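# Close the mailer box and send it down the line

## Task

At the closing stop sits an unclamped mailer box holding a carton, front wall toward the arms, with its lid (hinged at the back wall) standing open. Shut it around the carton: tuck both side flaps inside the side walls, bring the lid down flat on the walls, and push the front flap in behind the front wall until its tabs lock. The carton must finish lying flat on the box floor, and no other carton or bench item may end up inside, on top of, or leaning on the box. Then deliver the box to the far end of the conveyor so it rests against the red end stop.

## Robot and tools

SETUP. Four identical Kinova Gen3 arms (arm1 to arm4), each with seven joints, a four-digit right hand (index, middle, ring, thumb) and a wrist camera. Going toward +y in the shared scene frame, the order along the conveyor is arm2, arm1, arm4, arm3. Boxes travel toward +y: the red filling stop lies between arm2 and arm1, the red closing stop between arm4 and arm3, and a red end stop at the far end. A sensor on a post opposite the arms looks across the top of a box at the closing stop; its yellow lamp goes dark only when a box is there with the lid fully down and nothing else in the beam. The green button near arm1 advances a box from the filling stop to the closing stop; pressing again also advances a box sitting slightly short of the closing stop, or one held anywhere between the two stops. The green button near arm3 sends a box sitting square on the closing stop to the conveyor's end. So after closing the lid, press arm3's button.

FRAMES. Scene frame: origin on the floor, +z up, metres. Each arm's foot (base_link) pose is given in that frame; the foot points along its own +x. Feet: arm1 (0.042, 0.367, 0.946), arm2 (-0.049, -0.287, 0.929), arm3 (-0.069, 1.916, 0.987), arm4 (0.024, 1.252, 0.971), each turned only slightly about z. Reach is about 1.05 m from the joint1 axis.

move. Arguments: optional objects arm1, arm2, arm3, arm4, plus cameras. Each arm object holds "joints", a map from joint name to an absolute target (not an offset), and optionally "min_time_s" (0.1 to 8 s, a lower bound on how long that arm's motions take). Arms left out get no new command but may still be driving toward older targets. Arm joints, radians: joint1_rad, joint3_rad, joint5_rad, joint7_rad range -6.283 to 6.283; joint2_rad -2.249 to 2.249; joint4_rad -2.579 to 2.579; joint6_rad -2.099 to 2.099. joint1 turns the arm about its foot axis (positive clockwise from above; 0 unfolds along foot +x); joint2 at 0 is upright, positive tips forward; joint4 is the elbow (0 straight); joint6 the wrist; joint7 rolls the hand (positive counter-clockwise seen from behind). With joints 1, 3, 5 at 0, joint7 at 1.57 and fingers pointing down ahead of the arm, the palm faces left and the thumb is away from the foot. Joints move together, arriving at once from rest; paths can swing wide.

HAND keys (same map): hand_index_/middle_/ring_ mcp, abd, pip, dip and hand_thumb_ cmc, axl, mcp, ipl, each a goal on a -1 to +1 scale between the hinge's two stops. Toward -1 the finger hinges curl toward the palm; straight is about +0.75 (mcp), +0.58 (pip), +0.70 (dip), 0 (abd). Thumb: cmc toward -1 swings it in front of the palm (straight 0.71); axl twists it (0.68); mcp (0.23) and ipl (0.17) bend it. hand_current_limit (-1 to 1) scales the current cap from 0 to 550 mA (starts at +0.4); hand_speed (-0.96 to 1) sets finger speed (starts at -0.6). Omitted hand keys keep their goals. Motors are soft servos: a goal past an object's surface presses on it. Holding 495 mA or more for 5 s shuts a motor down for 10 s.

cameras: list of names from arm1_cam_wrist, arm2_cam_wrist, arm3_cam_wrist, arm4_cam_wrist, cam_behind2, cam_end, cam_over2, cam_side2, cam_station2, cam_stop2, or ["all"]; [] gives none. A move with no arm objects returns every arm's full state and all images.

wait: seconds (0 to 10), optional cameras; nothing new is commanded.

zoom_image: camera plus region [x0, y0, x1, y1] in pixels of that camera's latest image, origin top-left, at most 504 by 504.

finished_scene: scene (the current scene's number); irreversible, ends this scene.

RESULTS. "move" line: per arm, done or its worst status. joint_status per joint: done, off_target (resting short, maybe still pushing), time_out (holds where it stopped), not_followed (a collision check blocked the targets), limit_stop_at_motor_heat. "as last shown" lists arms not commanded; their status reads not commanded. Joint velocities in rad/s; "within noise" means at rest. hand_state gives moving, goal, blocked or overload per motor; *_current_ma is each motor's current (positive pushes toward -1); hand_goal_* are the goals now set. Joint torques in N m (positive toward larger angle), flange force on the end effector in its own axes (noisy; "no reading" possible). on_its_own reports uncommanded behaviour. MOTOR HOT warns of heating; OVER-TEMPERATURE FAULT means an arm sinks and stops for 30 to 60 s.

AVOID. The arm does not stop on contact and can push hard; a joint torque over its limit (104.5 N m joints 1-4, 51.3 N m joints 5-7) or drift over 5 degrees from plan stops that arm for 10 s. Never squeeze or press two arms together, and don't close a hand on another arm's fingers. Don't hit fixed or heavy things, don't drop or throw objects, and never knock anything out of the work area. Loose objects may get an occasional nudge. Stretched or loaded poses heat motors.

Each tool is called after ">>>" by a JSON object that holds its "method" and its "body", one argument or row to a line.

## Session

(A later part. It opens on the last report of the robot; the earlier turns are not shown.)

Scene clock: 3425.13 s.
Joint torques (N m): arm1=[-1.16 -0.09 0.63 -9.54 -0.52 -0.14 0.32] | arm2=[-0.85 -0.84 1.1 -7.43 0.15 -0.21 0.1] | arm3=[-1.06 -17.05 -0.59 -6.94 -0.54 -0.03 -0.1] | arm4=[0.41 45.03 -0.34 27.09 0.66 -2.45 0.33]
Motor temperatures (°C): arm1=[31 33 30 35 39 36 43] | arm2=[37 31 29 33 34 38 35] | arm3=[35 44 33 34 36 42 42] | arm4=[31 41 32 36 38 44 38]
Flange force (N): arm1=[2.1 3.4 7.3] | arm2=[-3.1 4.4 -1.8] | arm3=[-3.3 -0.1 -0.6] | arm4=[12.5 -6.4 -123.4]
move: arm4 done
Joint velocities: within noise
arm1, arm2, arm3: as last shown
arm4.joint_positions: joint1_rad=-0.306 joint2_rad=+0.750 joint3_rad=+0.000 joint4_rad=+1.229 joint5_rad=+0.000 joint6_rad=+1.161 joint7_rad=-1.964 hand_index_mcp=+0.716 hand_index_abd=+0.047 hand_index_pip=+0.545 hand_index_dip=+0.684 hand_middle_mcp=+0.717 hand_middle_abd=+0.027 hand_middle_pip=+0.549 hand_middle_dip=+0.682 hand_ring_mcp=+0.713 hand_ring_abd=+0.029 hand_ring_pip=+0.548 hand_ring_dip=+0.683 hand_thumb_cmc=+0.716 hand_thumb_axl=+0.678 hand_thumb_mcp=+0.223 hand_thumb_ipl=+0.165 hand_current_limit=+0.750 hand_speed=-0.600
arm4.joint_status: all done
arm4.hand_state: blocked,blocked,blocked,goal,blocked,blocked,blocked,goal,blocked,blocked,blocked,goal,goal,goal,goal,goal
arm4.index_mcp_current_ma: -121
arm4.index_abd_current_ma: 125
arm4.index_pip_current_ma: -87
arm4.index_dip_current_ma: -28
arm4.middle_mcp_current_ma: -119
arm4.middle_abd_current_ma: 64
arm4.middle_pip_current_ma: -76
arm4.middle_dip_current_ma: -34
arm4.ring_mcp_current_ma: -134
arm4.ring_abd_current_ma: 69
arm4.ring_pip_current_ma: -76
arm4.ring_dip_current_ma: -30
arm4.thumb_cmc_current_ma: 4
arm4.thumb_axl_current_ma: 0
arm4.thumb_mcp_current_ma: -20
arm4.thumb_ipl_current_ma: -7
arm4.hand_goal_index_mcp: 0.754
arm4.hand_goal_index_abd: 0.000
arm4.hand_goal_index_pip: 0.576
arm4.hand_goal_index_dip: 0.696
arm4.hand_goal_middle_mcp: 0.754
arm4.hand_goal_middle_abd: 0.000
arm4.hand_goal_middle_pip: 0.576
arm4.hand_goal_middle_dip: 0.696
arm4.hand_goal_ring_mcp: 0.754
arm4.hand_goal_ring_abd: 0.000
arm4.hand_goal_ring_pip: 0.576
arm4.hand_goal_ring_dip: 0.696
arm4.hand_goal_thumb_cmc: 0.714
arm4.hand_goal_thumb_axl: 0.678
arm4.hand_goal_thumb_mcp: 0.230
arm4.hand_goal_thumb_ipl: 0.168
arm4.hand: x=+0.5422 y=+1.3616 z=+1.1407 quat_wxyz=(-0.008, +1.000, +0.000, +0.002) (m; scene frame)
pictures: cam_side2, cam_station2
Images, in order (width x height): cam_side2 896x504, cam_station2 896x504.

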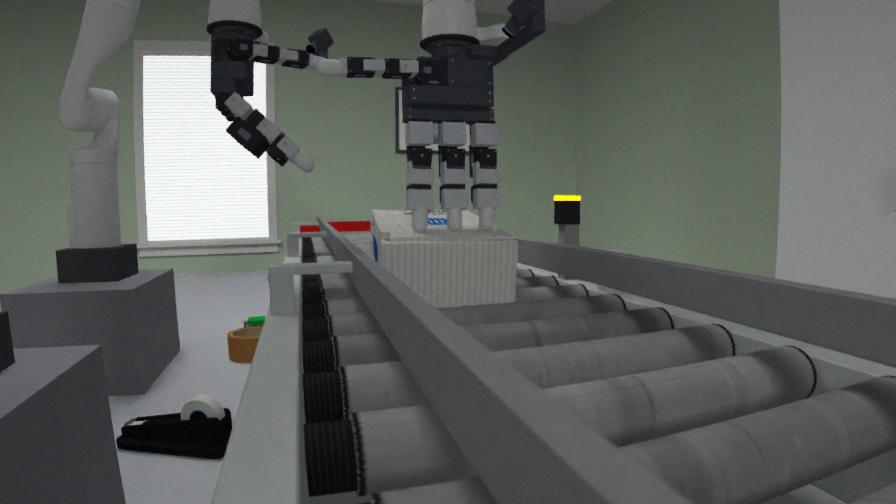

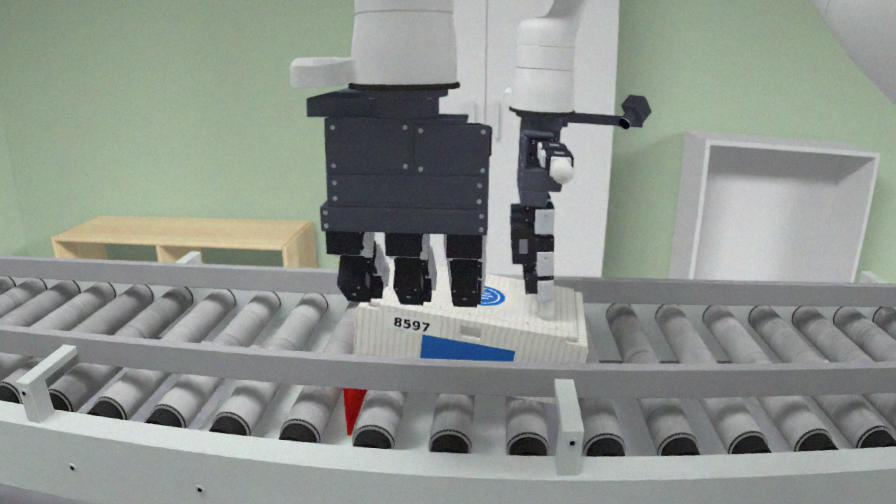

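>>> {"method": "move", "body": {
  "arm4": {"joints":{"joint1_rad":-0.3056,"joint2_rad":0.7125,"joint3_rad":0,"joint4_rad":1.1561,"joint5_rad":0,"joint6_rad":1.2730,"joint7_rad":-1.9636},"min_time_s":3},
  "cameras": ["cam_side2","cam_station2","cam_over2"]
}}

>>> {"method": "zoom_image", "body": {
  "camera": "cam_side2",
  "region": [340, 180, 540, 320]
}}

>>> {"method": "zoom_image", "body": {
  "camera": "cam_station2",
  "region": [320, 250, 600, 400]
}}

Scene clock: 3437.13 s.
Joint torques (N m): arm1=[-1.15 -0.07 0.61 -9.55 -0.51 -0.14 0.31] | arm2=[-0.81 -0.81 1.07 -7.45 0.15 -0.19 0.09] | arm3=[-0.99 -16.97 -0.59 -6.9 -0.5 -0.05 -0.09] | arm4=[-1.89 -21.21 -0.87 -6.07 -0.07 -0.12 0.19]
Motor temperatures (°C): arm1=[31 33 30 35 39 36 43] | arm2=[37 31 29 33 34 38 35] | arm3=[35 44 33 34 36 42 42] | arm4=[31 43 32 37 38 44 38]
Flange force (N): arm1=[2.2 3.4 7.4] | arm2=[-3.0 4.3 -1.7] | arm3=[-3.2 0.0 -0.8] | arm4=[11.3 -1.5 -3.8]
move: arm4 done
Joint velocities: within noise
arm1, arm2, arm3: as last shown
arm4.joint_positions: joint1_rad=-0.306 joint2_rad=+0.713 joint3_rad=+0.000 joint4_rad=+1.156 joint5_rad=+0.000 joint6_rad=+1.273 joint7_rad=-1.964 hand_index_mcp=+0.755 hand_index_abd=+0.003 hand_index_pip=+0.576 hand_index_dip=+0.695 hand_middle_mcp=+0.755 hand_middle_abd=-0.001 hand_middle_pip=+0.576 hand_middle_dip=+0.695 hand_ring_mcp=+0.753 hand_ring_abd=+0.001 hand_ring_pip=+0.575 hand_ring_dip=+0.694 hand_thumb_cmc=+0.716 hand_thumb_axl=+0.678 hand_thumb_mcp=+0.223 hand_thumb_ipl=+0.165 hand_current_limit=+0.750 hand_speed=-0.600
arm4.joint_status: all done
arm4.hand_state: goal,goal,goal,goal,goal,goal,goal,goal,goal,goal,goal,goal,goal,goal,goal,goal
arm4.index_mcp_current_ma: 1
arm4.index_abd_current_ma: 5
arm4.index_pip_current_ma: 0
arm4.index_dip_current_ma: -2
arm4.middle_mcp_current_ma: 2
arm4.middle_abd_current_ma: -1
arm4.middle_pip_current_ma: 0
arm4.middle_dip_current_ma: -2
arm4.ring_mcp_current_ma: -2
arm4.ring_abd_current_ma: 2
arm4.ring_pip_current_ma: -2
arm4.ring_dip_current_ma: -2
arm4.thumb_cmc_current_ma: 4
arm4.thumb_axl_current_ma: 0
arm4.thumb_mcp_current_ma: -20
arm4.thumb_ipl_current_ma: -7
arm4.hand_goal_index_mcp: 0.754
arm4.hand_goal_index_abd: 0.000
arm4.hand_goal_index_pip: 0.576
arm4.hand_goal_index_dip: 0.696
arm4.hand_goal_middle_mcp: 0.754
arm4.hand_goal_middle_abd: 0.000
arm4.hand_goal_middle_pip: 0.576
arm4.hand_goal_middle_dip: 0.696
arm4.hand_goal_ring_mcp: 0.754
arm4.hand_goal_ring_abd: 0.000
arm4.hand_goal_ring_pip: 0.576
arm4.hand_goal_ring_dip: 0.696
arm4.hand_goal_thumb_cmc: 0.714
arm4.hand_goal_thumb_axl: 0.678
arm4.hand_goal_thumb_mcp: 0.230
arm4.hand_goal_thumb_ipl: 0.168
arm4.hand: x=+0.5420 y=+1.3609 z=+1.1838 quat_wxyz=(-0.007, +1.000, +0.000, +0.002) (m; scene frame)
pictures: cam_over2, cam_side2, cam_station2
Images, in order (width x height): cam_over2 896x504, cam_side2 896x504, cam_station2 896x504.

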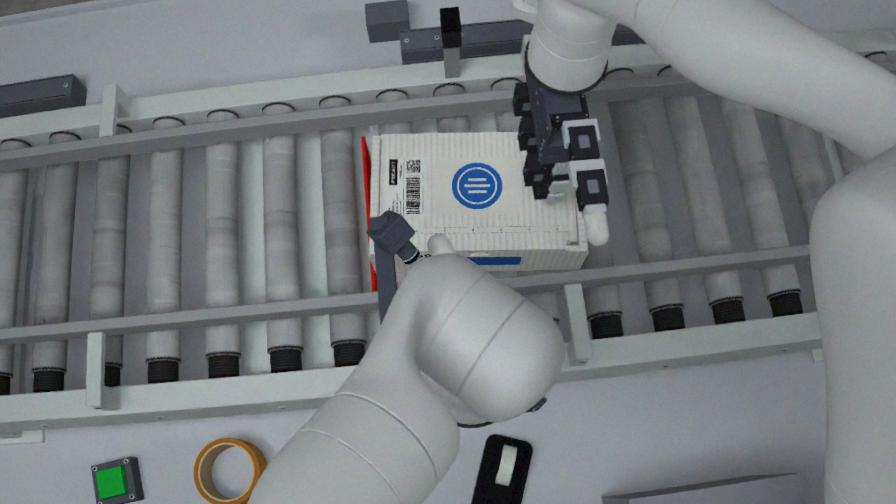

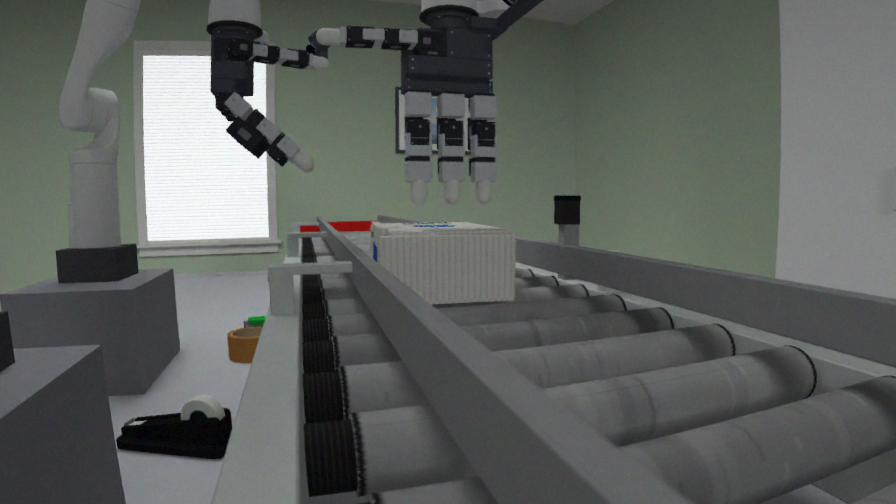

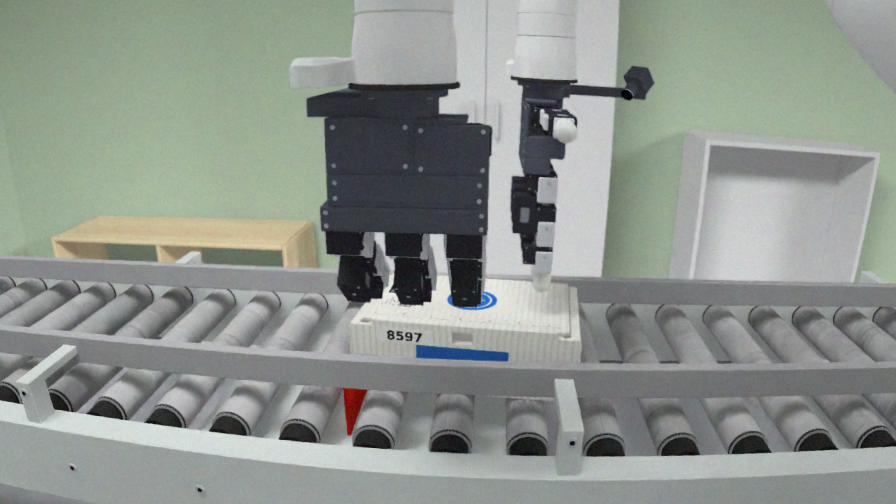

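Scaled by 2.520 from the camera's 896x504 image, which has a finer 1280x720 frame.

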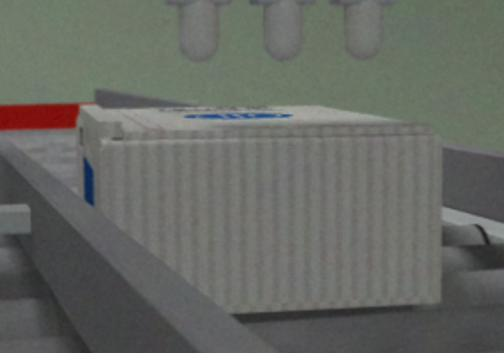

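Scaled by 1.800 from the camera's 896x504 image, which has a finer 1280x720 frame.

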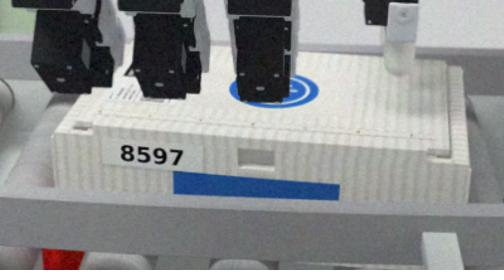

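>>> {"method": "zoom_image", "body": {
  "camera": "cam_over2",
  "region": [350, 120, 620, 300]
}}

>>> {"method": "zoom_image", "body": {
  "camera": "cam_station2",
  "region": [340, 270, 470, 360]
}}

>>> {"method": "zoom_image", "body": {
  "camera": "cam_station2",
  "region": [450, 270, 600, 370]
}}

Scaled by 1.867 from the camera's 896x504 image, which has a finer 1280x720 frame.

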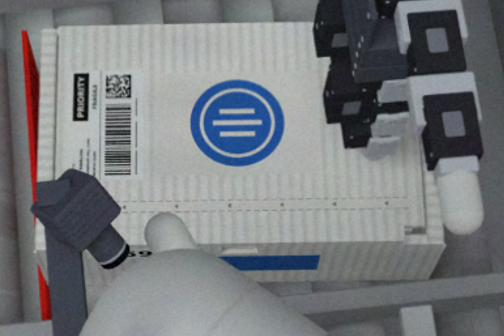

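Scaled by 3.877 from the camera's 896x504 image, which has a finer 1280x720 frame.

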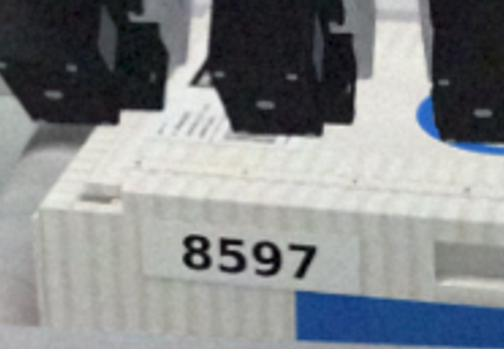

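Scaled by 3.360 from the camera's 896x504 image, which has a finer 1280x720 frame.

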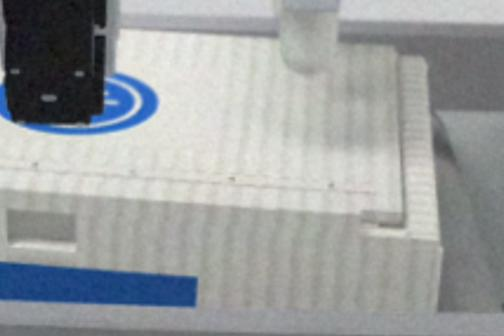

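>>> {"method": "move", "body": {
  "arm4": {"joints":{"joint1_rad":0.0405,"joint2_rad":0.396,"joint3_rad":0,"joint4_rad":1.2611,"joint5_rad":0,"joint6_rad":1.4845,"joint7_rad":-1.6175},"min_time_s":2.5},
  "arm3": {"joints":{"hand_index_mcp":0.754,"hand_middle_mcp":0.754,"hand_ring_mcp":0.754}}
}}

>>> {"method": "move", "body": {
  "arm3": {"joints":{"joint1_rad":0.4735,"joint2_rad":0.9909,"joint3_rad":0,"joint4_rad":0.5051,"joint5_rad":0,"joint6_rad":1.6456,"joint7_rad":0.5095},"min_time_s":3}
}}

>>> {"method": "move", "body": {
  "arm3": {"joints":{"joint1_rad":0.4735,"joint2_rad":1.0035,"joint3_rad":0,"joint4_rad":0.7211,"joint5_rad":0,"joint6_rad":1.4170,"joint7_rad":0.5095},"min_time_s":3},
  "cameras": ["cam_side2","cam_station2"]
}}

Scene clock: 3483.10 s.
Joint torques (N m): arm1=[-1.15 -0.07 0.6 -9.57 -0.49 -0.15 0.33] | arm2=[-0.81 -0.84 1.06 -7.4 0.15 -0.23 0.1] | arm3=[-0.99 -16.86 -0.6 -6.82 -0.4 0.02 -0.15] | arm4=[-1.94 -16.55 -1.17 -6.49 -0.05 -0.17 0.26]
Motor temperatures (°C): arm1=[31 33 30 35 39 36 43] | arm2=[37 31 29 33 34 38 35] | arm3=[35 44 33 34 36 42 42] | arm4=[31 43 32 36 38 44 38]
Flange force (N): arm1=[2.2 3.4 7.4] | arm2=[-3.1 4.2 -2.0] | arm3=[-3.3 -0.1 -0.9] | arm4=[9.3 3.1 -5.9]
move: arm3 done; arm4 done
Joint velocities: within noise
arm1, arm2: as last shown
arm3.joint_positions: joint1_rad=+0.709 joint2_rad=+0.507 joint3_rad=+0.000 joint4_rad=+1.539 joint5_rad=+0.000 joint6_rad=+1.095 joint7_rad=+0.745 hand_index_mcp=+0.750 hand_index_abd=-0.003 hand_index_pip=+0.581 hand_index_dip=+0.699 hand_middle_mcp=+0.749 hand_middle_abd=+0.002 hand_middle_pip=+0.578 hand_middle_dip=+0.697 hand_ring_mcp=+0.750 hand_ring_abd=+0.002 hand_ring_pip=+0.575 hand_ring_dip=+0.694 hand_thumb_cmc=-0.900 hand_thumb_axl=+0.677 hand_thumb_mcp=+0.223 hand_thumb_ipl=+0.168 hand_current_limit=+0.750 hand_speed=-0.600
arm3.joint_status: all done
arm3.hand_state: goal,goal,goal,goal,goal,goal,goal,goal,goal,goal,goal,goal,goal,goal,goal,goal
arm3.index_mcp_current_ma: -13
arm3.index_abd_current_ma: -8
arm3.index_pip_current_ma: 7
arm3.index_dip_current_ma: 9
arm3.middle_mcp_current_ma: -15
arm3.middle_abd_current_ma: 5
arm3.middle_pip_current_ma: 7
arm3.middle_dip_current_ma: 3
arm3.ring_mcp_current_ma: -14
arm3.ring_abd_current_ma: 6
arm3.ring_pip_current_ma: -2
arm3.ring_dip_current_ma: -7
arm3.thumb_cmc_current_ma: 1
arm3.thumb_axl_current_ma: -2
arm3.thumb_mcp_current_ma: -10
arm3.thumb_ipl_current_ma: -1
arm3.hand_goal_index_mcp: 0.754
arm3.hand_goal_index_abd: 0.000
arm3.hand_goal_index_pip: 0.578
arm3.hand_goal_index_dip: 0.696
arm3.hand_goal_middle_mcp: 0.754
arm3.hand_goal_middle_abd: 0.000
arm3.hand_goal_middle_pip: 0.576
arm3.hand_goal_middle_dip: 0.696
arm3.hand_goal_ring_mcp: 0.754
arm3.hand_goal_ring_abd: 0.000
arm3.hand_goal_ring_pip: 0.576
arm3.hand_goal_ring_dip: 0.696
arm3.hand_goal_thumb_cmc: -0.900
arm3.hand_goal_thumb_axl: 0.678
arm3.hand_goal_thumb_mcp: 0.226
arm3.hand_goal_thumb_ipl: 0.168
arm3.hand: x=+0.3552 y=+1.5466 z=+1.1918 quat_wxyz=(-0.002, +0.707, +0.707, +0.000) (m; scene frame)
arm4.joint_positions: joint1_rad=+0.040 joint2_rad=+0.396 joint3_rad=+0.000 joint4_rad=+1.261 joint5_rad=+0.000 joint6_rad=+1.485 joint7_rad=-1.618 hand_index_mcp=+0.755 hand_index_abd=+0.003 hand_index_pip=+0.576 hand_index_dip=+0.695 hand_middle_mcp=+0.755 hand_middle_abd=-0.001 hand_middle_pip=+0.576 hand_middle_dip=+0.695 hand_ring_mcp=+0.753 hand_ring_abd=+0.001 hand_ring_pip=+0.575 hand_ring_dip=+0.694 hand_thumb_cmc=+0.716 hand_thumb_axl=+0.678 hand_thumb_mcp=+0.223 hand_thumb_ipl=+0.165 hand_current_limit=+0.750 hand_speed=-0.600
arm4.joint_status: all done
arm4.hand_state: goal,goal,goal,goal,goal,goal,goal,goal,goal,goal,goal,goal,goal,goal,goal,goal
arm4.index_mcp_current_ma: 1
arm4.index_abd_current_ma: 5
arm4.index_pip_current_ma: 0
arm4.index_dip_current_ma: -2
arm4.middle_mcp_current_ma: 1
arm4.middle_abd_current_ma: -1
arm4.middle_pip_current_ma: 0
arm4.middle_dip_current_ma: -2
arm4.ring_mcp_current_ma: -2
arm4.ring_abd_current_ma: 2
arm4.ring_pip_current_ma: -2
arm4.ring_dip_current_ma: -2
arm4.thumb_cmc_current_ma: 4
arm4.thumb_axl_current_ma: 0
arm4.thumb_mcp_current_ma: -20
arm4.thumb_ipl_current_ma: -7
arm4.hand_goal_index_mcp: 0.754
arm4.hand_goal_index_abd: 0.000
arm4.hand_goal_index_pip: 0.576
arm4.hand_goal_index_dip: 0.696
arm4.hand_goal_middle_mcp: 0.754
arm4.hand_goal_middle_abd: 0.000
arm4.hand_goal_middle_pip: 0.576
arm4.hand_goal_middle_dip: 0.696
arm4.hand_goal_ring_mcp: 0.754
arm4.hand_goal_ring_abd: 0.000
arm4.hand_goal_ring_pip: 0.576
arm4.hand_goal_ring_dip: 0.696
arm4.hand_goal_thumb_cmc: 0.714
arm4.hand_goal_thumb_axl: 0.678
arm4.hand_goal_thumb_mcp: 0.230
arm4.hand_goal_thumb_ipl: 0.168
arm4.hand: x=+0.4764 y=+1.1590 z=+1.3156 quat_wxyz=(-0.007, +1.000, +0.000, +0.002) (m; scene frame)
pictures: none

Scene clock: 3486.43 s.
Joint torques (N m): arm1=[-1.11 -0.11 0.63 -9.55 -0.51 -0.14 0.3] | arm2=[-0.82 -0.8 1.04 -7.39 0.15 -0.21 0.07] | arm3=[-1.07 -24.64 -0.47 -7.86 -0.45 0.02 -0.1] | arm4=[-1.79 -16.58 -1.14 -6.51 -0.01 -0.11 0.2]
Motor temperatures (°C): arm1=[31 33 30 35 39 36 43] | arm2=[37 31 29 33 34 38 35] | arm3=[35 44 33 34 36 42 42] | arm4=[31 43 32 36 38 44 38]
Flange force (N): arm1=[2.1 3.4 7.3] | arm2=[-3.0 4.1 -2.0] | arm3=no reading | arm4=[9.2 2.9 -5.7]
move: arm3 done
Joint velocities: within noise
arm1.joint_positions: joint1_rad=-0.800 joint2_rad=-0.375 joint3_rad=-0.093 joint4_rad=+1.476 joint5_rad=-0.024 joint6_rad=+1.941 joint7_rad=+1.786 hand_index_mcp=+0.753 hand_index_abd=+0.000 hand_index_pip=+0.577 hand_index_dip=+0.696 hand_middle_mcp=+0.753 hand_middle_abd=+0.000 hand_middle_pip=+0.577 hand_middle_dip=+0.696 hand_ring_mcp=+0.753 hand_ring_abd=+0.000 hand_ring_pip=+0.577 hand_ring_dip=+0.696 hand_thumb_cmc=+0.714 hand_thumb_axl=+0.677 hand_thumb_mcp=+0.224 hand_thumb_ipl=+0.168 hand_current_limit=+0.400 hand_speed=-0.600
arm1.joint_status: not commanded
arm1.hand_state: goal,goal,goal,goal,goal,goal,goal,goal,goal,goal,goal,goal,goal,goal,goal,goal
arm1.index_mcp_current_ma: -2
arm1.index_abd_current_ma: 0
arm1.index_pip_current_ma: 2
arm1.index_dip_current_ma: 0
arm1.middle_mcp_current_ma: -2
arm1.middle_abd_current_ma: 0
arm1.middle_pip_current_ma: 2
arm1.middle_dip_current_ma: 0
arm1.ring_mcp_current_ma: -2
arm1.ring_abd_current_ma: 0
arm1.ring_pip_current_ma: 2
arm1.ring_dip_current_ma: 0
arm1.thumb_cmc_current_ma: 1
arm1.thumb_axl_current_ma: -2
arm1.thumb_mcp_current_ma: -9
arm1.thumb_ipl_current_ma: -1
arm1.hand_goal_index_mcp: 0.754
arm1.hand_goal_index_abd: 0.000
arm1.hand_goal_index_pip: 0.576
arm1.hand_goal_index_dip: 0.696
arm1.hand_goal_middle_mcp: 0.754
arm1.hand_goal_middle_abd: 0.000
arm1.hand_goal_middle_pip: 0.576
arm1.hand_goal_middle_dip: 0.696
arm1.hand_goal_ring_mcp: 0.754
arm1.hand_goal_ring_abd: 0.000
arm1.hand_goal_ring_pip: 0.576
arm1.hand_goal_ring_dip: 0.696
arm1.hand_goal_thumb_cmc: 0.714
arm1.hand_goal_thumb_axl: 0.678
arm1.hand_goal_thumb_mcp: 0.226
arm1.hand_goal_thumb_ipl: 0.168
arm1.hand: x=+0.0719 y=+0.5348 z=+1.4659 quat_wxyz=(+0.048, -0.562, +0.826, +0.020) (m; scene frame)
arm2.joint_positions: joint1_rad=+0.131 joint2_rad=-0.418 joint3_rad=-0.038 joint4_rad=+1.515 joint5_rad=-0.067 joint6_rad=+1.958 joint7_rad=+1.639 hand_index_mcp=+0.753 hand_index_abd=+0.000 hand_index_pip=+0.577 hand_index_dip=+0.696 hand_middle_mcp=+0.753 hand_middle_abd=+0.000 hand_middle_pip=+0.577 hand_middle_dip=+0.696 hand_ring_mcp=+0.753 hand_ring_abd=+0.000 hand_ring_pip=+0.577 hand_ring_dip=+0.696 hand_thumb_cmc=+0.714 hand_thumb_axl=+0.677 hand_thumb_mcp=+0.224 hand_thumb_ipl=+0.168 hand_current_limit=+0.400 hand_speed=-0.600
arm2.joint_status: not commanded
arm2.hand_state: goal,goal,goal,goal,goal,overload,goal,goal,goal,goal,goal,goal,goal,goal,goal,goal
arm2.index_mcp_current_ma: -2
arm2.index_abd_current_ma: 0
arm2.index_pip_current_ma: 2
arm2.index_dip_current_ma: 0
arm2.middle_mcp_current_ma: -2
arm2.middle_abd_current_ma: 0
arm2.middle_pip_current_ma: 2
arm2.middle_dip_current_ma: 0
arm2.ring_mcp_current_ma: -2
arm2.ring_abd_current_ma: 0
arm2.ring_pip_current_ma: 2
arm2.ring_dip_current_ma: 0
arm2.thumb_cmc_current_ma: 1
arm2.thumb_axl_current_ma: -2
arm2.thumb_mcp_current_ma: -8
arm2.thumb_ipl_current_ma: -1
arm2.hand_goal_index_mcp: 0.754
arm2.hand_goal_index_abd: 0.000
arm2.hand_goal_index_pip: 0.576
arm2.hand_goal_index_dip: 0.696
arm2.hand_goal_middle_mcp: 0.754
arm2.hand_goal_middle_abd: 0.000
arm2.hand_goal_middle_pip: 0.576
arm2.hand_goal_middle_dip: 0.696
arm2.hand_goal_ring_mcp: 0.754
arm2.hand_goal_ring_abd: 0.000
arm2.hand_goal_ring_pip: 0.576
arm2.hand_goal_ring_dip: 0.696
arm2.hand_goal_thumb_cmc: 0.714
arm2.hand_goal_thumb_axl: 0.678
arm2.hand_goal_thumb_mcp: 0.226
arm2.hand_goal_thumb_ipl: 0.168
arm2.hand: x=+0.1135 y=-0.2342 z=+1.4473 quat_wxyz=(+0.046, +0.053, +0.997, +0.017) (m; scene frame)
arm3.joint_positions: joint1_rad=+0.473 joint2_rad=+0.991 joint3_rad=+0.000 joint4_rad=+0.505 joint5_rad=+0.000 joint6_rad=+1.646 joint7_rad=+0.510 hand_index_mcp=+0.750 hand_index_abd=-0.003 hand_index_pip=+0.580 hand_index_dip=+0.699 hand_middle_mcp=+0.750 hand_middle_abd=+0.002 hand_middle_pip=+0.578 hand_middle_dip=+0.697 hand_ring_mcp=+0.750 hand_ring_abd=+0.002 hand_ring_pip=+0.575 hand_ring_dip=+0.694 hand_thumb_cmc=-0.900 hand_thumb_axl=+0.677 hand_thumb_mcp=+0.223 hand_thumb_ipl=+0.168 hand_current_limit=+0.750 hand_speed=-0.600
arm3.joint_status: all done
arm3.hand_state: goal,goal,goal,goal,goal,goal,goal,goal,goal,goal,goal,goal,goal,goal,goal,goal
arm3.index_mcp_current_ma: -12
arm3.index_abd_current_ma: -8
arm3.index_pip_current_ma: 7
arm3.index_dip_current_ma: 9
arm3.middle_mcp_current_ma: -14
arm3.middle_abd_current_ma: 5
arm3.middle_pip_current_ma: 7
arm3.middle_dip_current_ma: 3
arm3.ring_mcp_current_ma: -13
arm3.ring_abd_current_ma: 6
arm3.ring_pip_current_ma: -2
arm3.ring_dip_current_ma: -7
arm3.thumb_cmc_current_ma: 1
arm3.thumb_axl_current_ma: -2
arm3.thumb_mcp_current_ma: -10
arm3.thumb_ipl_current_ma: -1
arm3.hand_goal_index_mcp: 0.754
arm3.hand_goal_index_abd: 0.000
arm3.hand_goal_index_pip: 0.578
arm3.hand_goal_index_dip: 0.696
arm3.hand_goal_middle_mcp: 0.754
arm3.hand_goal_middle_abd: 0.000
arm3.hand_goal_middle_pip: 0.576
arm3.hand_goal_middle_dip: 0.696
arm3.hand_goal_ring_mcp: 0.754
arm3.hand_goal_ring_abd: 0.000
arm3.hand_goal_ring_pip: 0.576
arm3.hand_goal_ring_dip: 0.696
arm3.hand_goal_thumb_cmc: -0.900
arm3.hand_goal_thumb_axl: 0.678
arm3.hand_goal_thumb_mcp: 0.226
arm3.hand_goal_thumb_ipl: 0.168
arm3.hand: x=+0.5853 y=+1.5467 z=+1.2214 quat_wxyz=(-0.002, +0.707, +0.707, +0.000) (m; scene frame)
arm4: as last shown
arm4.joint_positions: joint1_rad=+0.041 joint2_rad=+0.396 joint3_rad=+0.000 joint4_rad=+1.261 joint5_rad=+0.000 joint6_rad=+1.485 joint7_rad=-1.618 hand_index_mcp=+0.755 hand_index_abd=+0.003 hand_index_pip=+0.576 hand_index_dip=+0.695 hand_middle_mcp=+0.755 hand_middle_abd=-0.001 hand_middle_pip=+0.576 hand_middle_dip=+0.695 hand_ring_mcp=+0.753 hand_ring_abd=+0.001 hand_ring_pip=+0.575 hand_ring_dip=+0.694 hand_thumb_cmc=+0.716 hand_thumb_axl=+0.678 hand_thumb_mcp=+0.223 hand_thumb_ipl=+0.165 hand_current_limit=+0.750 hand_speed=-0.600
pictures: none

Scene clock: 3489.73 s.
Joint torques (N m): arm1=[-1.14 -0.11 0.59 -9.54 -0.51 -0.14 0.31] | arm2=[-0.83 -0.82 1.08 -7.38 0.16 -0.19 0.08] | arm3=[-1 36.67 -0.94 20.55 0.13 -0.13 -0.15] | arm4=[-1.82 -16.6 -1.12 -6.41 -0.07 -0.13 0.15]
Motor temperatures (°C): arm1=[31 33 30 35 39 36 43] | arm2=[37 31 29 33 34 38 35] | arm3=[35 45 33 34 36 42 42] | arm4=[31 43 32 36 38 44 38]
Flange force (N): arm1=[2.1 3.3 7.3] | arm2=[-3.1 4.3 -1.9] | arm3=[-2.6 1.1 -92.8] | arm4=[9.7 3.1 -6.0]
move: arm3 done
Joint velocities: within noise
arm1, arm2, arm4: as last shown
arm3.joint_positions: joint1_rad=+0.473 joint2_rad=+1.003 joint3_rad=+0.000 joint4_rad=+0.721 joint5_rad=+0.000 joint6_rad=+1.417 joint7_rad=+0.510 hand_index_mcp=+0.761 hand_index_abd=-0.013 hand_index_pip=+0.585 hand_index_dip=+0.699 hand_middle_mcp=+0.761 hand_middle_abd=-0.009 hand_middle_pip=+0.581 hand_middle_dip=+0.697 hand_ring_mcp=+0.760 hand_ring_abd=-0.008 hand_ring_pip=+0.580 hand_ring_dip=+0.695 hand_thumb_cmc=-0.900 hand_thumb_axl=+0.677 hand_thumb_mcp=+0.223 hand_thumb_ipl=+0.168 hand_current_limit=+0.750 hand_speed=-0.600
arm3.joint_status: all done
arm3.hand_state: goal,goal,goal,goal,goal,goal,goal,goal,goal,goal,goal,goal,goal,goal,goal,goal
arm3.index_mcp_current_ma: 24
arm3.index_abd_current_ma: -40
arm3.index_pip_current_ma: 21
arm3.index_dip_current_ma: 9
arm3.middle_mcp_current_ma: 25
arm3.middle_abd_current_ma: -25
arm3.middle_pip_current_ma: 15
arm3.middle_dip_current_ma: 3
arm3.ring_mcp_current_ma: 21
arm3.ring_abd_current_ma: -24
arm3.ring_pip_current_ma: 12
arm3.ring_dip_current_ma: -2
arm3.thumb_cmc_current_ma: 1
arm3.thumb_axl_current_ma: -2
arm3.thumb_mcp_current_ma: -10
arm3.thumb_ipl_current_ma: -1
arm3.hand_goal_index_mcp: 0.754
arm3.hand_goal_index_abd: 0.000
arm3.hand_goal_index_pip: 0.578
arm3.hand_goal_index_dip: 0.696
arm3.hand_goal_middle_mcp: 0.754
arm3.hand_goal_middle_abd: 0.000
arm3.hand_goal_middle_pip: 0.576
arm3.hand_goal_middle_dip: 0.696
arm3.hand_goal_ring_mcp: 0.754
arm3.hand_goal_ring_abd: 0.000
arm3.hand_goal_ring_pip: 0.576
arm3.hand_goal_ring_dip: 0.696
arm3.hand_goal_thumb_cmc: -0.900
arm3.hand_goal_thumb_axl: 0.678
arm3.hand_goal_thumb_mcp: 0.226
arm3.hand_goal_thumb_ipl: 0.168
arm3.hand: x=+0.5853 y=+1.5468 z=+1.1461 quat_wxyz=(-0.001, +0.707, +0.707, +0.000) (m; scene frame)
pictures: cam_side2, cam_station2
Images, in order (width x height): cam_side2 896x504, cam_station2 896x504.

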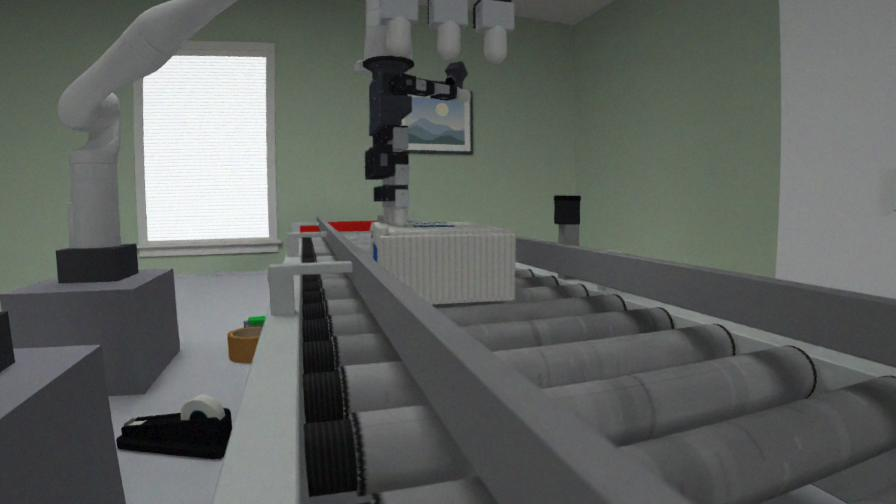

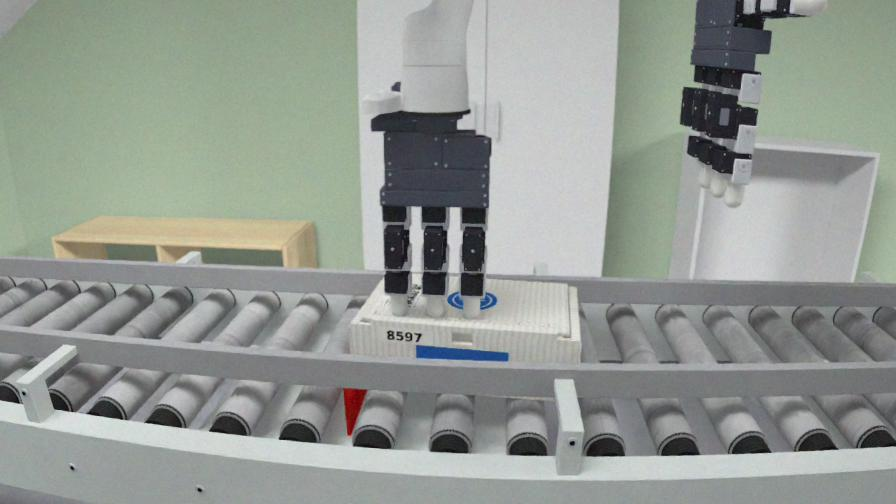

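>>> {"method": "move", "body": {
  "arm3": {"joints":{"joint1_rad":0.4735,"joint2_rad":0.9920,"joint3_rad":0,"joint4_rad":0.6623,"joint5_rad":0,"joint6_rad":1.4873,"joint7_rad":0.5095},"min_time_s":1.5}
}}

>>> {"method": "move", "body": {
  "arm3": {"joints":{"joint1_rad":0.7088,"joint2_rad":0.2,"joint3_rad":0,"joint4_rad":1.55,"joint5_rad":0,"joint6_rad":1.39,"joint7_rad":0.7448},"min_time_s":2.5},
  "cameras": ["cam_over2","cam_stop2","cam_end","cam_behind2","arm3_cam_wrist"]
}}

Scene clock: 3505.73 s.
Joint torques (N m): arm1=[-1.16 -0.12 0.63 -9.51 -0.51 -0.15 0.31] | arm2=[-0.85 -0.83 1.05 -7.39 0.16 -0.23 0.09] | arm3=[-1.02 -24.63 -0.49 -7.8 -0.44 0 -0.11] | arm4=[-1.82 -16.6 -1.13 -6.48 -0.02 -0.14 0.21]
Motor temperatures (°C): arm1=[31 33 30 35 39 36 43] | arm2=[37 31 29 33 34 38 35] | arm3=[35 46 33 34 36 42 42] | arm4=[31 42 32 36 38 44 38]
Flange force (N): arm1=[2.0 3.4 7.1] | arm2=[-3.1 4.2 -2.1] | arm3=[-3.9 3.2 -1.3] | arm4=[9.4 3.0 -5.9]
move: arm3 done
Joint velocities: within noise
arm1, arm2, arm4: as last shown
arm3.joint_positions: joint1_rad=+0.473 joint2_rad=+0.992 joint3_rad=+0.000 joint4_rad=+0.662 joint5_rad=+0.000 joint6_rad=+1.487 joint7_rad=+0.510 hand_index_mcp=+0.750 hand_index_abd=+0.002 hand_index_pip=+0.576 hand_index_dip=+0.696 hand_middle_mcp=+0.749 hand_middle_abd=+0.003 hand_middle_pip=+0.574 hand_middle_dip=+0.696 hand_ring_mcp=+0.749 hand_ring_abd=+0.003 hand_ring_pip=+0.573 hand_ring_dip=+0.695 hand_thumb_cmc=-0.900 hand_thumb_axl=+0.677 hand_thumb_mcp=+0.223 hand_thumb_ipl=+0.168 hand_current_limit=+0.750 hand_speed=-0.600
arm3.joint_status: all done
arm3.hand_state: goal,goal,goal,goal,goal,goal,goal,goal,goal,goal,goal,goal,goal,goal,goal,goal
arm3.index_mcp_current_ma: -15
arm3.index_abd_current_ma: 5
arm3.index_pip_current_ma: -6
arm3.index_dip_current_ma: 0
arm3.middle_mcp_current_ma: -18
arm3.middle_abd_current_ma: 8
arm3.middle_pip_current_ma: -5
arm3.middle_dip_current_ma: 0
arm3.ring_mcp_current_ma: -16
arm3.ring_abd_current_ma: 8
arm3.ring_pip_current_ma: -7
arm3.ring_dip_current_ma: -2
arm3.thumb_cmc_current_ma: 1
arm3.thumb_axl_current_ma: -2
arm3.thumb_mcp_current_ma: -10
arm3.thumb_ipl_current_ma: -1
arm3.hand_goal_index_mcp: 0.754
arm3.hand_goal_index_abd: 0.000
arm3.hand_goal_index_pip: 0.578
arm3.hand_goal_index_dip: 0.696
arm3.hand_goal_middle_mcp: 0.754
arm3.hand_goal_middle_abd: 0.000
arm3.hand_goal_middle_pip: 0.576
arm3.hand_goal_middle_dip: 0.696
arm3.hand_goal_ring_mcp: 0.754
arm3.hand_goal_ring_abd: 0.000
arm3.hand_goal_ring_pip: 0.576
arm3.hand_goal_ring_dip: 0.696
arm3.hand_goal_thumb_cmc: -0.900
arm3.hand_goal_thumb_axl: 0.678
arm3.hand_goal_thumb_mcp: 0.226
arm3.hand_goal_thumb_ipl: 0.168
arm3.hand: x=+0.5852 y=+1.5468 z=+1.1713 quat_wxyz=(-0.002, +0.707, +0.707, +0.000) (m; scene frame)
pictures: none

Scene clock: 3508.57 s.
Joint torques (N m): arm1=[-1.11 -0.1 0.63 -9.54 -0.5 -0.13 0.32] | arm2=[-0.82 -0.82 1.08 -7.38 0.16 -0.22 0.1] | arm3=[-1.05 -12.03 -0.67 -7.62 -0.42 0.05 -0.14] | arm4=[-1.87 -16.6 -1.14 -6.48 0 -0.11 0.17]
Motor temperatures (°C): arm1=[31 33 30 35 39 36 43] | arm2=[37 31 29 33 34 38 35] | arm3=[35 46 33 34 36 42 42] | arm4=[31 42 32 36 38 44 38]
Flange force (N): arm1=[2.1 3.4 7.3] | arm2=[-3.1 4.3 -2.0] | arm3=[-3.2 -0.9 -1.4] | arm4=[9.4 3.1 -5.7]
move: arm3 done
Joint velocities: within noise
arm1, arm2, arm4: as last shown
arm3.joint_positions: joint1_rad=+0.709 joint2_rad=+0.200 joint3_rad=+0.000 joint4_rad=+1.550 joint5_rad=+0.000 joint6_rad=+1.390 joint7_rad=+0.745 hand_index_mcp=+0.750 hand_index_abd=+0.002 hand_index_pip=+0.576 hand_index_dip=+0.696 hand_middle_mcp=+0.750 hand_middle_abd=+0.003 hand_middle_pip=+0.574 hand_middle_dip=+0.696 hand_ring_mcp=+0.750 hand_ring_abd=+0.003 hand_ring_pip=+0.573 hand_ring_dip=+0.695 hand_thumb_cmc=-0.900 hand_thumb_axl=+0.677 hand_thumb_mcp=+0.223 hand_thumb_ipl=+0.168 hand_current_limit=+0.750 hand_speed=-0.600
arm3.joint_status: all done
arm3.hand_state: goal,goal,goal,goal,goal,goal,goal,goal,goal,goal,goal,goal,goal,goal,goal,goal
arm3.index_mcp_current_ma: -12
arm3.index_abd_current_ma: 5
arm3.index_pip_current_ma: -6
arm3.index_dip_current_ma: 0
arm3.middle_mcp_current_ma: -15
arm3.middle_abd_current_ma: 7
arm3.middle_pip_current_ma: -5
arm3.middle_dip_current_ma: 0
arm3.ring_mcp_current_ma: -13
arm3.ring_abd_current_ma: 8
arm3.ring_pip_current_ma: -7
arm3.ring_dip_current_ma: -2
arm3.thumb_cmc_current_ma: 1
arm3.thumb_axl_current_ma: -2
arm3.thumb_mcp_current_ma: -10
arm3.thumb_ipl_current_ma: -1
arm3.hand_goal_index_mcp: 0.754
arm3.hand_goal_index_abd: 0.000
arm3.hand_goal_index_pip: 0.578
arm3.hand_goal_index_dip: 0.696
arm3.hand_goal_middle_mcp: 0.754
arm3.hand_goal_middle_abd: 0.000
arm3.hand_goal_middle_pip: 0.576
arm3.hand_goal_middle_dip: 0.696
arm3.hand_goal_ring_mcp: 0.754
arm3.hand_goal_ring_abd: 0.000
arm3.hand_goal_ring_pip: 0.576
arm3.hand_goal_ring_dip: 0.696
arm3.hand_goal_thumb_cmc: -0.900
arm3.hand_goal_thumb_axl: 0.678
arm3.hand_goal_thumb_mcp: 0.226
arm3.hand_goal_thumb_ipl: 0.168
arm3.hand: x=+0.2891 y=+1.6074 z=+1.3247 quat_wxyz=(-0.001, +0.707, +0.707, +0.000) (m; scene frame)
pictures: arm3_cam_wrist, cam_behind2, cam_end, cam_over2, cam_stop2
Images, in order (width x height): arm3_cam_wrist 896x504, cam_behind2 896x504, cam_end 896x504, cam_over2 896x504, cam_stop2 896x504.

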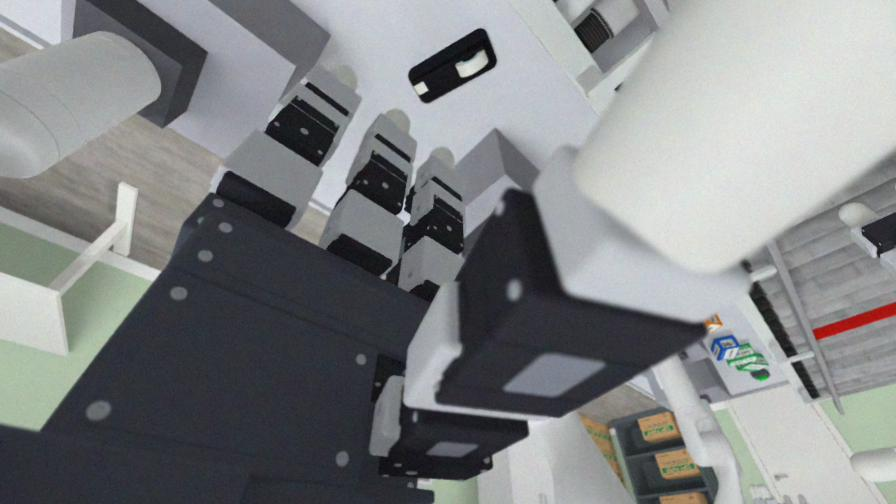

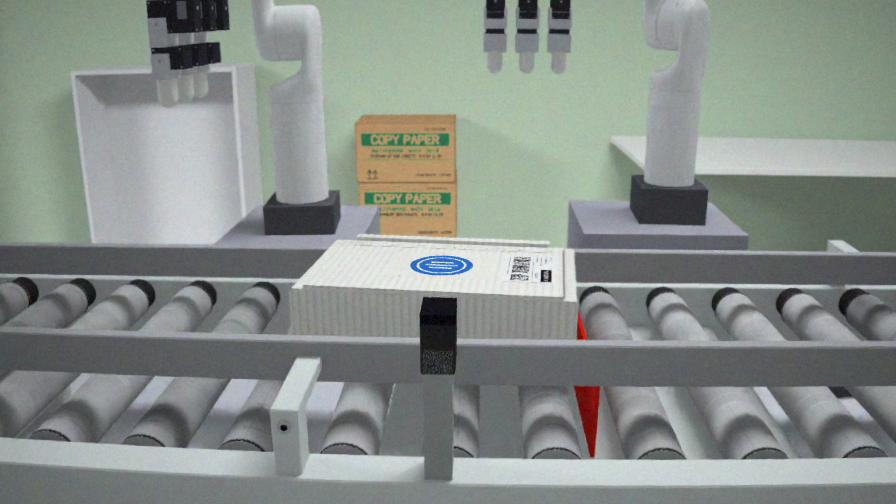

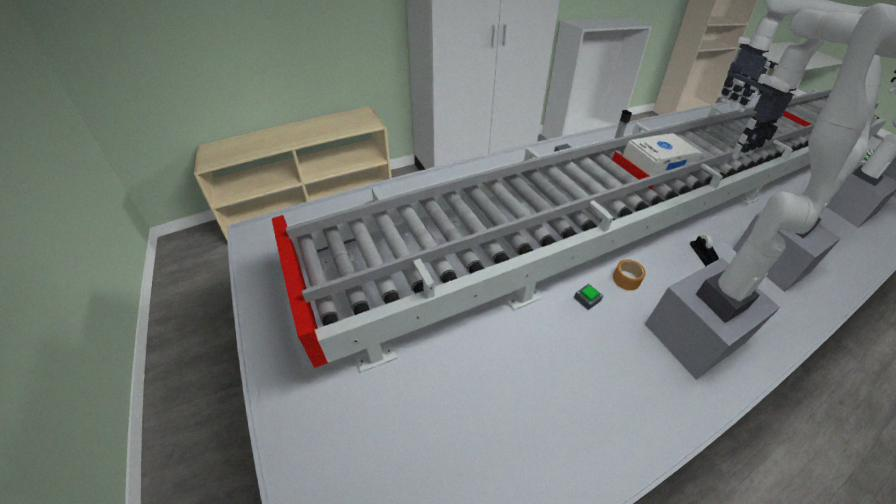

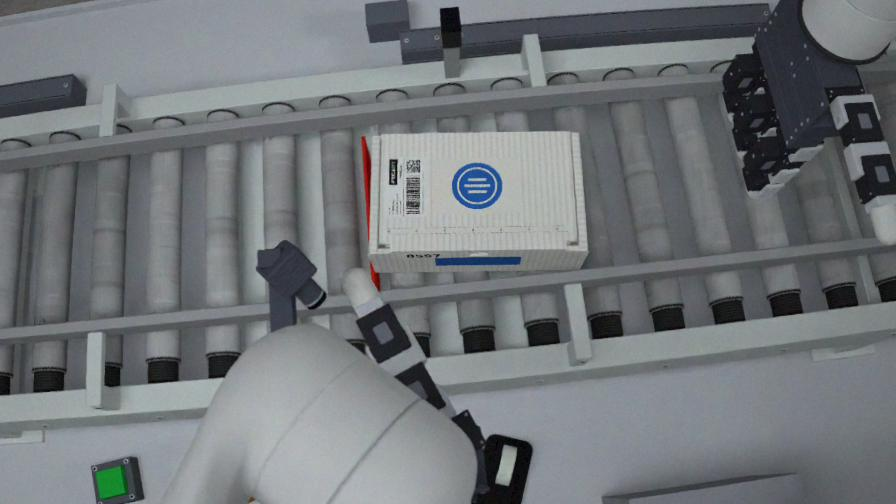

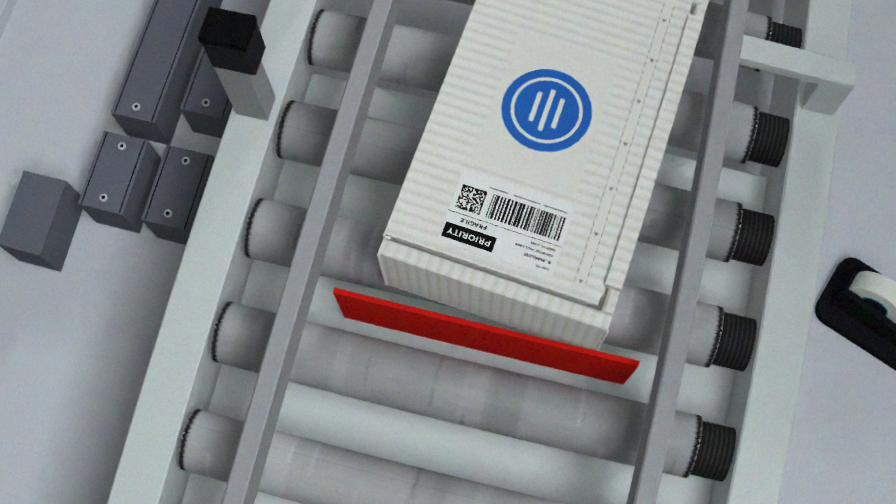

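>>> {"method": "zoom_image", "body": {
  "camera": "cam_stop2",
  "region": [310, 200, 660, 400]
}}

>>> {"method": "zoom_image", "body": {
  "camera": "cam_over2",
  "region": [340, 110, 480, 310]
}}

>>> {"method": "zoom_image", "body": {
  "camera": "cam_end",
  "region": [540, 180, 800, 340]
}}

Scaled by 1.440 from the camera's 896x504 image, which has a finer 1280x720 frame.

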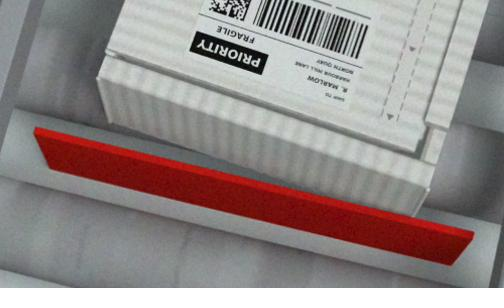

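Scaled by 2.520 from the camera's 896x504 image, which has a finer 1280x720 frame.

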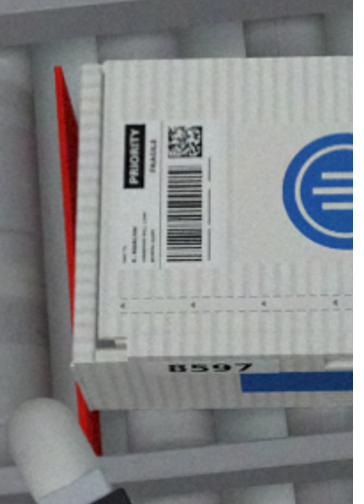

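Scaled by 1.938 from the camera's 896x504 image, which has a finer 1280x720 frame.

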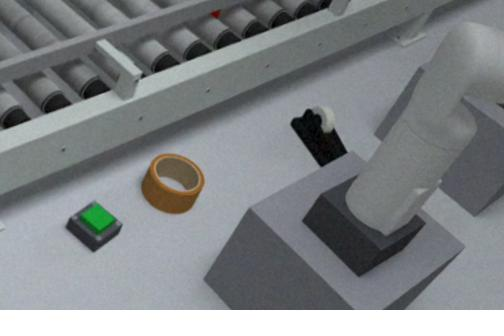

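>>> {"method": "move", "body": {
  "arm4": {"joints":{"joint1_rad":-0.0761,"joint2_rad":0.6611,"joint3_rad":0,"joint4_rad":1.1373,"joint5_rad":0,"joint6_rad":1.3432,"joint7_rad":1.4079},"min_time_s":3},
  "cameras": ["cam_over2"]
}}

Scene clock: 3584.50 s.
Joint torques (N m): arm1=[-1.14 -0.09 0.64 -9.54 -0.53 -0.12 0.31] | arm2=[-0.8 -0.82 1.05 -7.4 0.16 -0.2 0.07] | arm3=[-1.02 -12.08 -0.65 -7.65 -0.37 0.02 -0.11] | arm4=[-1.88 -20.67 -1.04 -6.27 -0.14 -0.21 0.19]
Motor temperatures (°C): arm1=[31 33 30 35 39 36 43] | arm2=[37 31 29 33 34 38 35] | arm3=[35 45 33 34 36 42 42] | arm4=[31 41 32 36 38 44 38]
Flange force (N): arm1=[2.1 3.4 7.4] | arm2=[-3.1 4.2 -1.9] | arm3=[-3.1 -0.8 -1.4] | arm4=[-11.4 -1.1 -4.6]
move: arm4 done
Joint velocities: within noise
arm1, arm2, arm3: as last shown
arm4.joint_positions: joint1_rad=-0.076 joint2_rad=+0.661 joint3_rad=+0.000 joint4_rad=+1.137 joint5_rad=+0.000 joint6_rad=+1.343 joint7_rad=+1.408 hand_index_mcp=+0.755 hand_index_abd=+0.003 hand_index_pip=+0.576 hand_index_dip=+0.695 hand_middle_mcp=+0.755 hand_middle_abd=-0.001 hand_middle_pip=+0.576 hand_middle_dip=+0.695 hand_ring_mcp=+0.753 hand_ring_abd=+0.001 hand_ring_pip=+0.575 hand_ring_dip=+0.694 hand_thumb_cmc=+0.716 hand_thumb_axl=+0.678 hand_thumb_mcp=+0.223 hand_thumb_ipl=+0.165 hand_current_limit=+0.750 hand_speed=-0.600
arm4.joint_status: all done
arm4.hand_state: goal,goal,goal,goal,goal,goal,goal,goal,goal,goal,goal,goal,goal,goal,goal,goal
arm4.index_mcp_current_ma: 1
arm4.index_abd_current_ma: 5
arm4.index_pip_current_ma: 0
arm4.index_dip_current_ma: -2
arm4.middle_mcp_current_ma: 1
arm4.middle_abd_current_ma: -1
arm4.middle_pip_current_ma: 0
arm4.middle_dip_current_ma: -2
arm4.ring_mcp_current_ma: -2
arm4.ring_abd_current_ma: 2
arm4.ring_pip_current_ma: -2
arm4.ring_dip_current_ma: -2
arm4.thumb_cmc_current_ma: 3
arm4.thumb_axl_current_ma: 0
arm4.thumb_mcp_current_ma: -20
arm4.thumb_ipl_current_ma: -7
arm4.hand_goal_index_mcp: 0.754
arm4.hand_goal_index_abd: 0.000
arm4.hand_goal_index_pip: 0.576
arm4.hand_goal_index_dip: 0.696
arm4.hand_goal_middle_mcp: 0.754
arm4.hand_goal_middle_abd: 0.000
arm4.hand_goal_middle_pip: 0.576
arm4.hand_goal_middle_dip: 0.696
arm4.hand_goal_ring_mcp: 0.754
arm4.hand_goal_ring_abd: 0.000
arm4.hand_goal_ring_pip: 0.576
arm4.hand_goal_ring_dip: 0.696
arm4.hand_goal_thumb_cmc: 0.714
arm4.hand_goal_thumb_axl: 0.678
arm4.hand_goal_thumb_mcp: 0.230
arm4.hand_goal_thumb_ipl: 0.168
arm4.hand: x=+0.6071 y=+1.4003 z=+1.2196 quat_wxyz=(+0.002, +0.000, +1.000, +0.007) (m; scene frame)
pictures: cam_over2
Images, in order (width x height): cam_over2 896x504.

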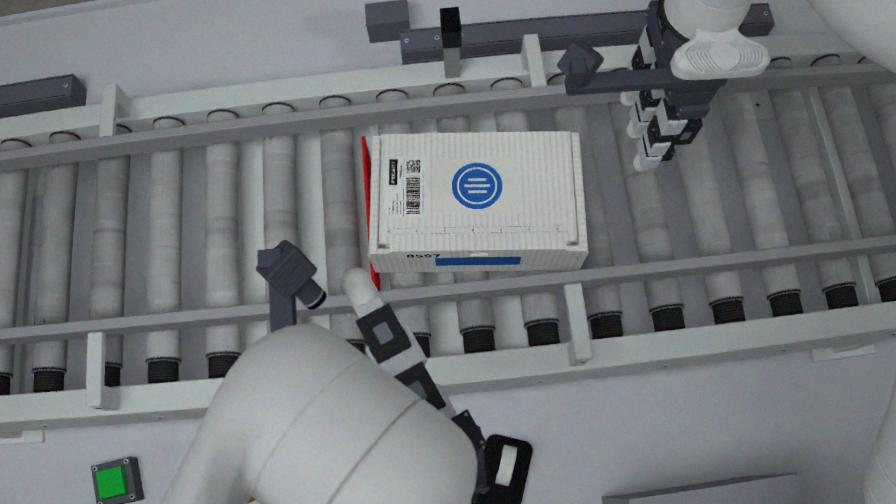

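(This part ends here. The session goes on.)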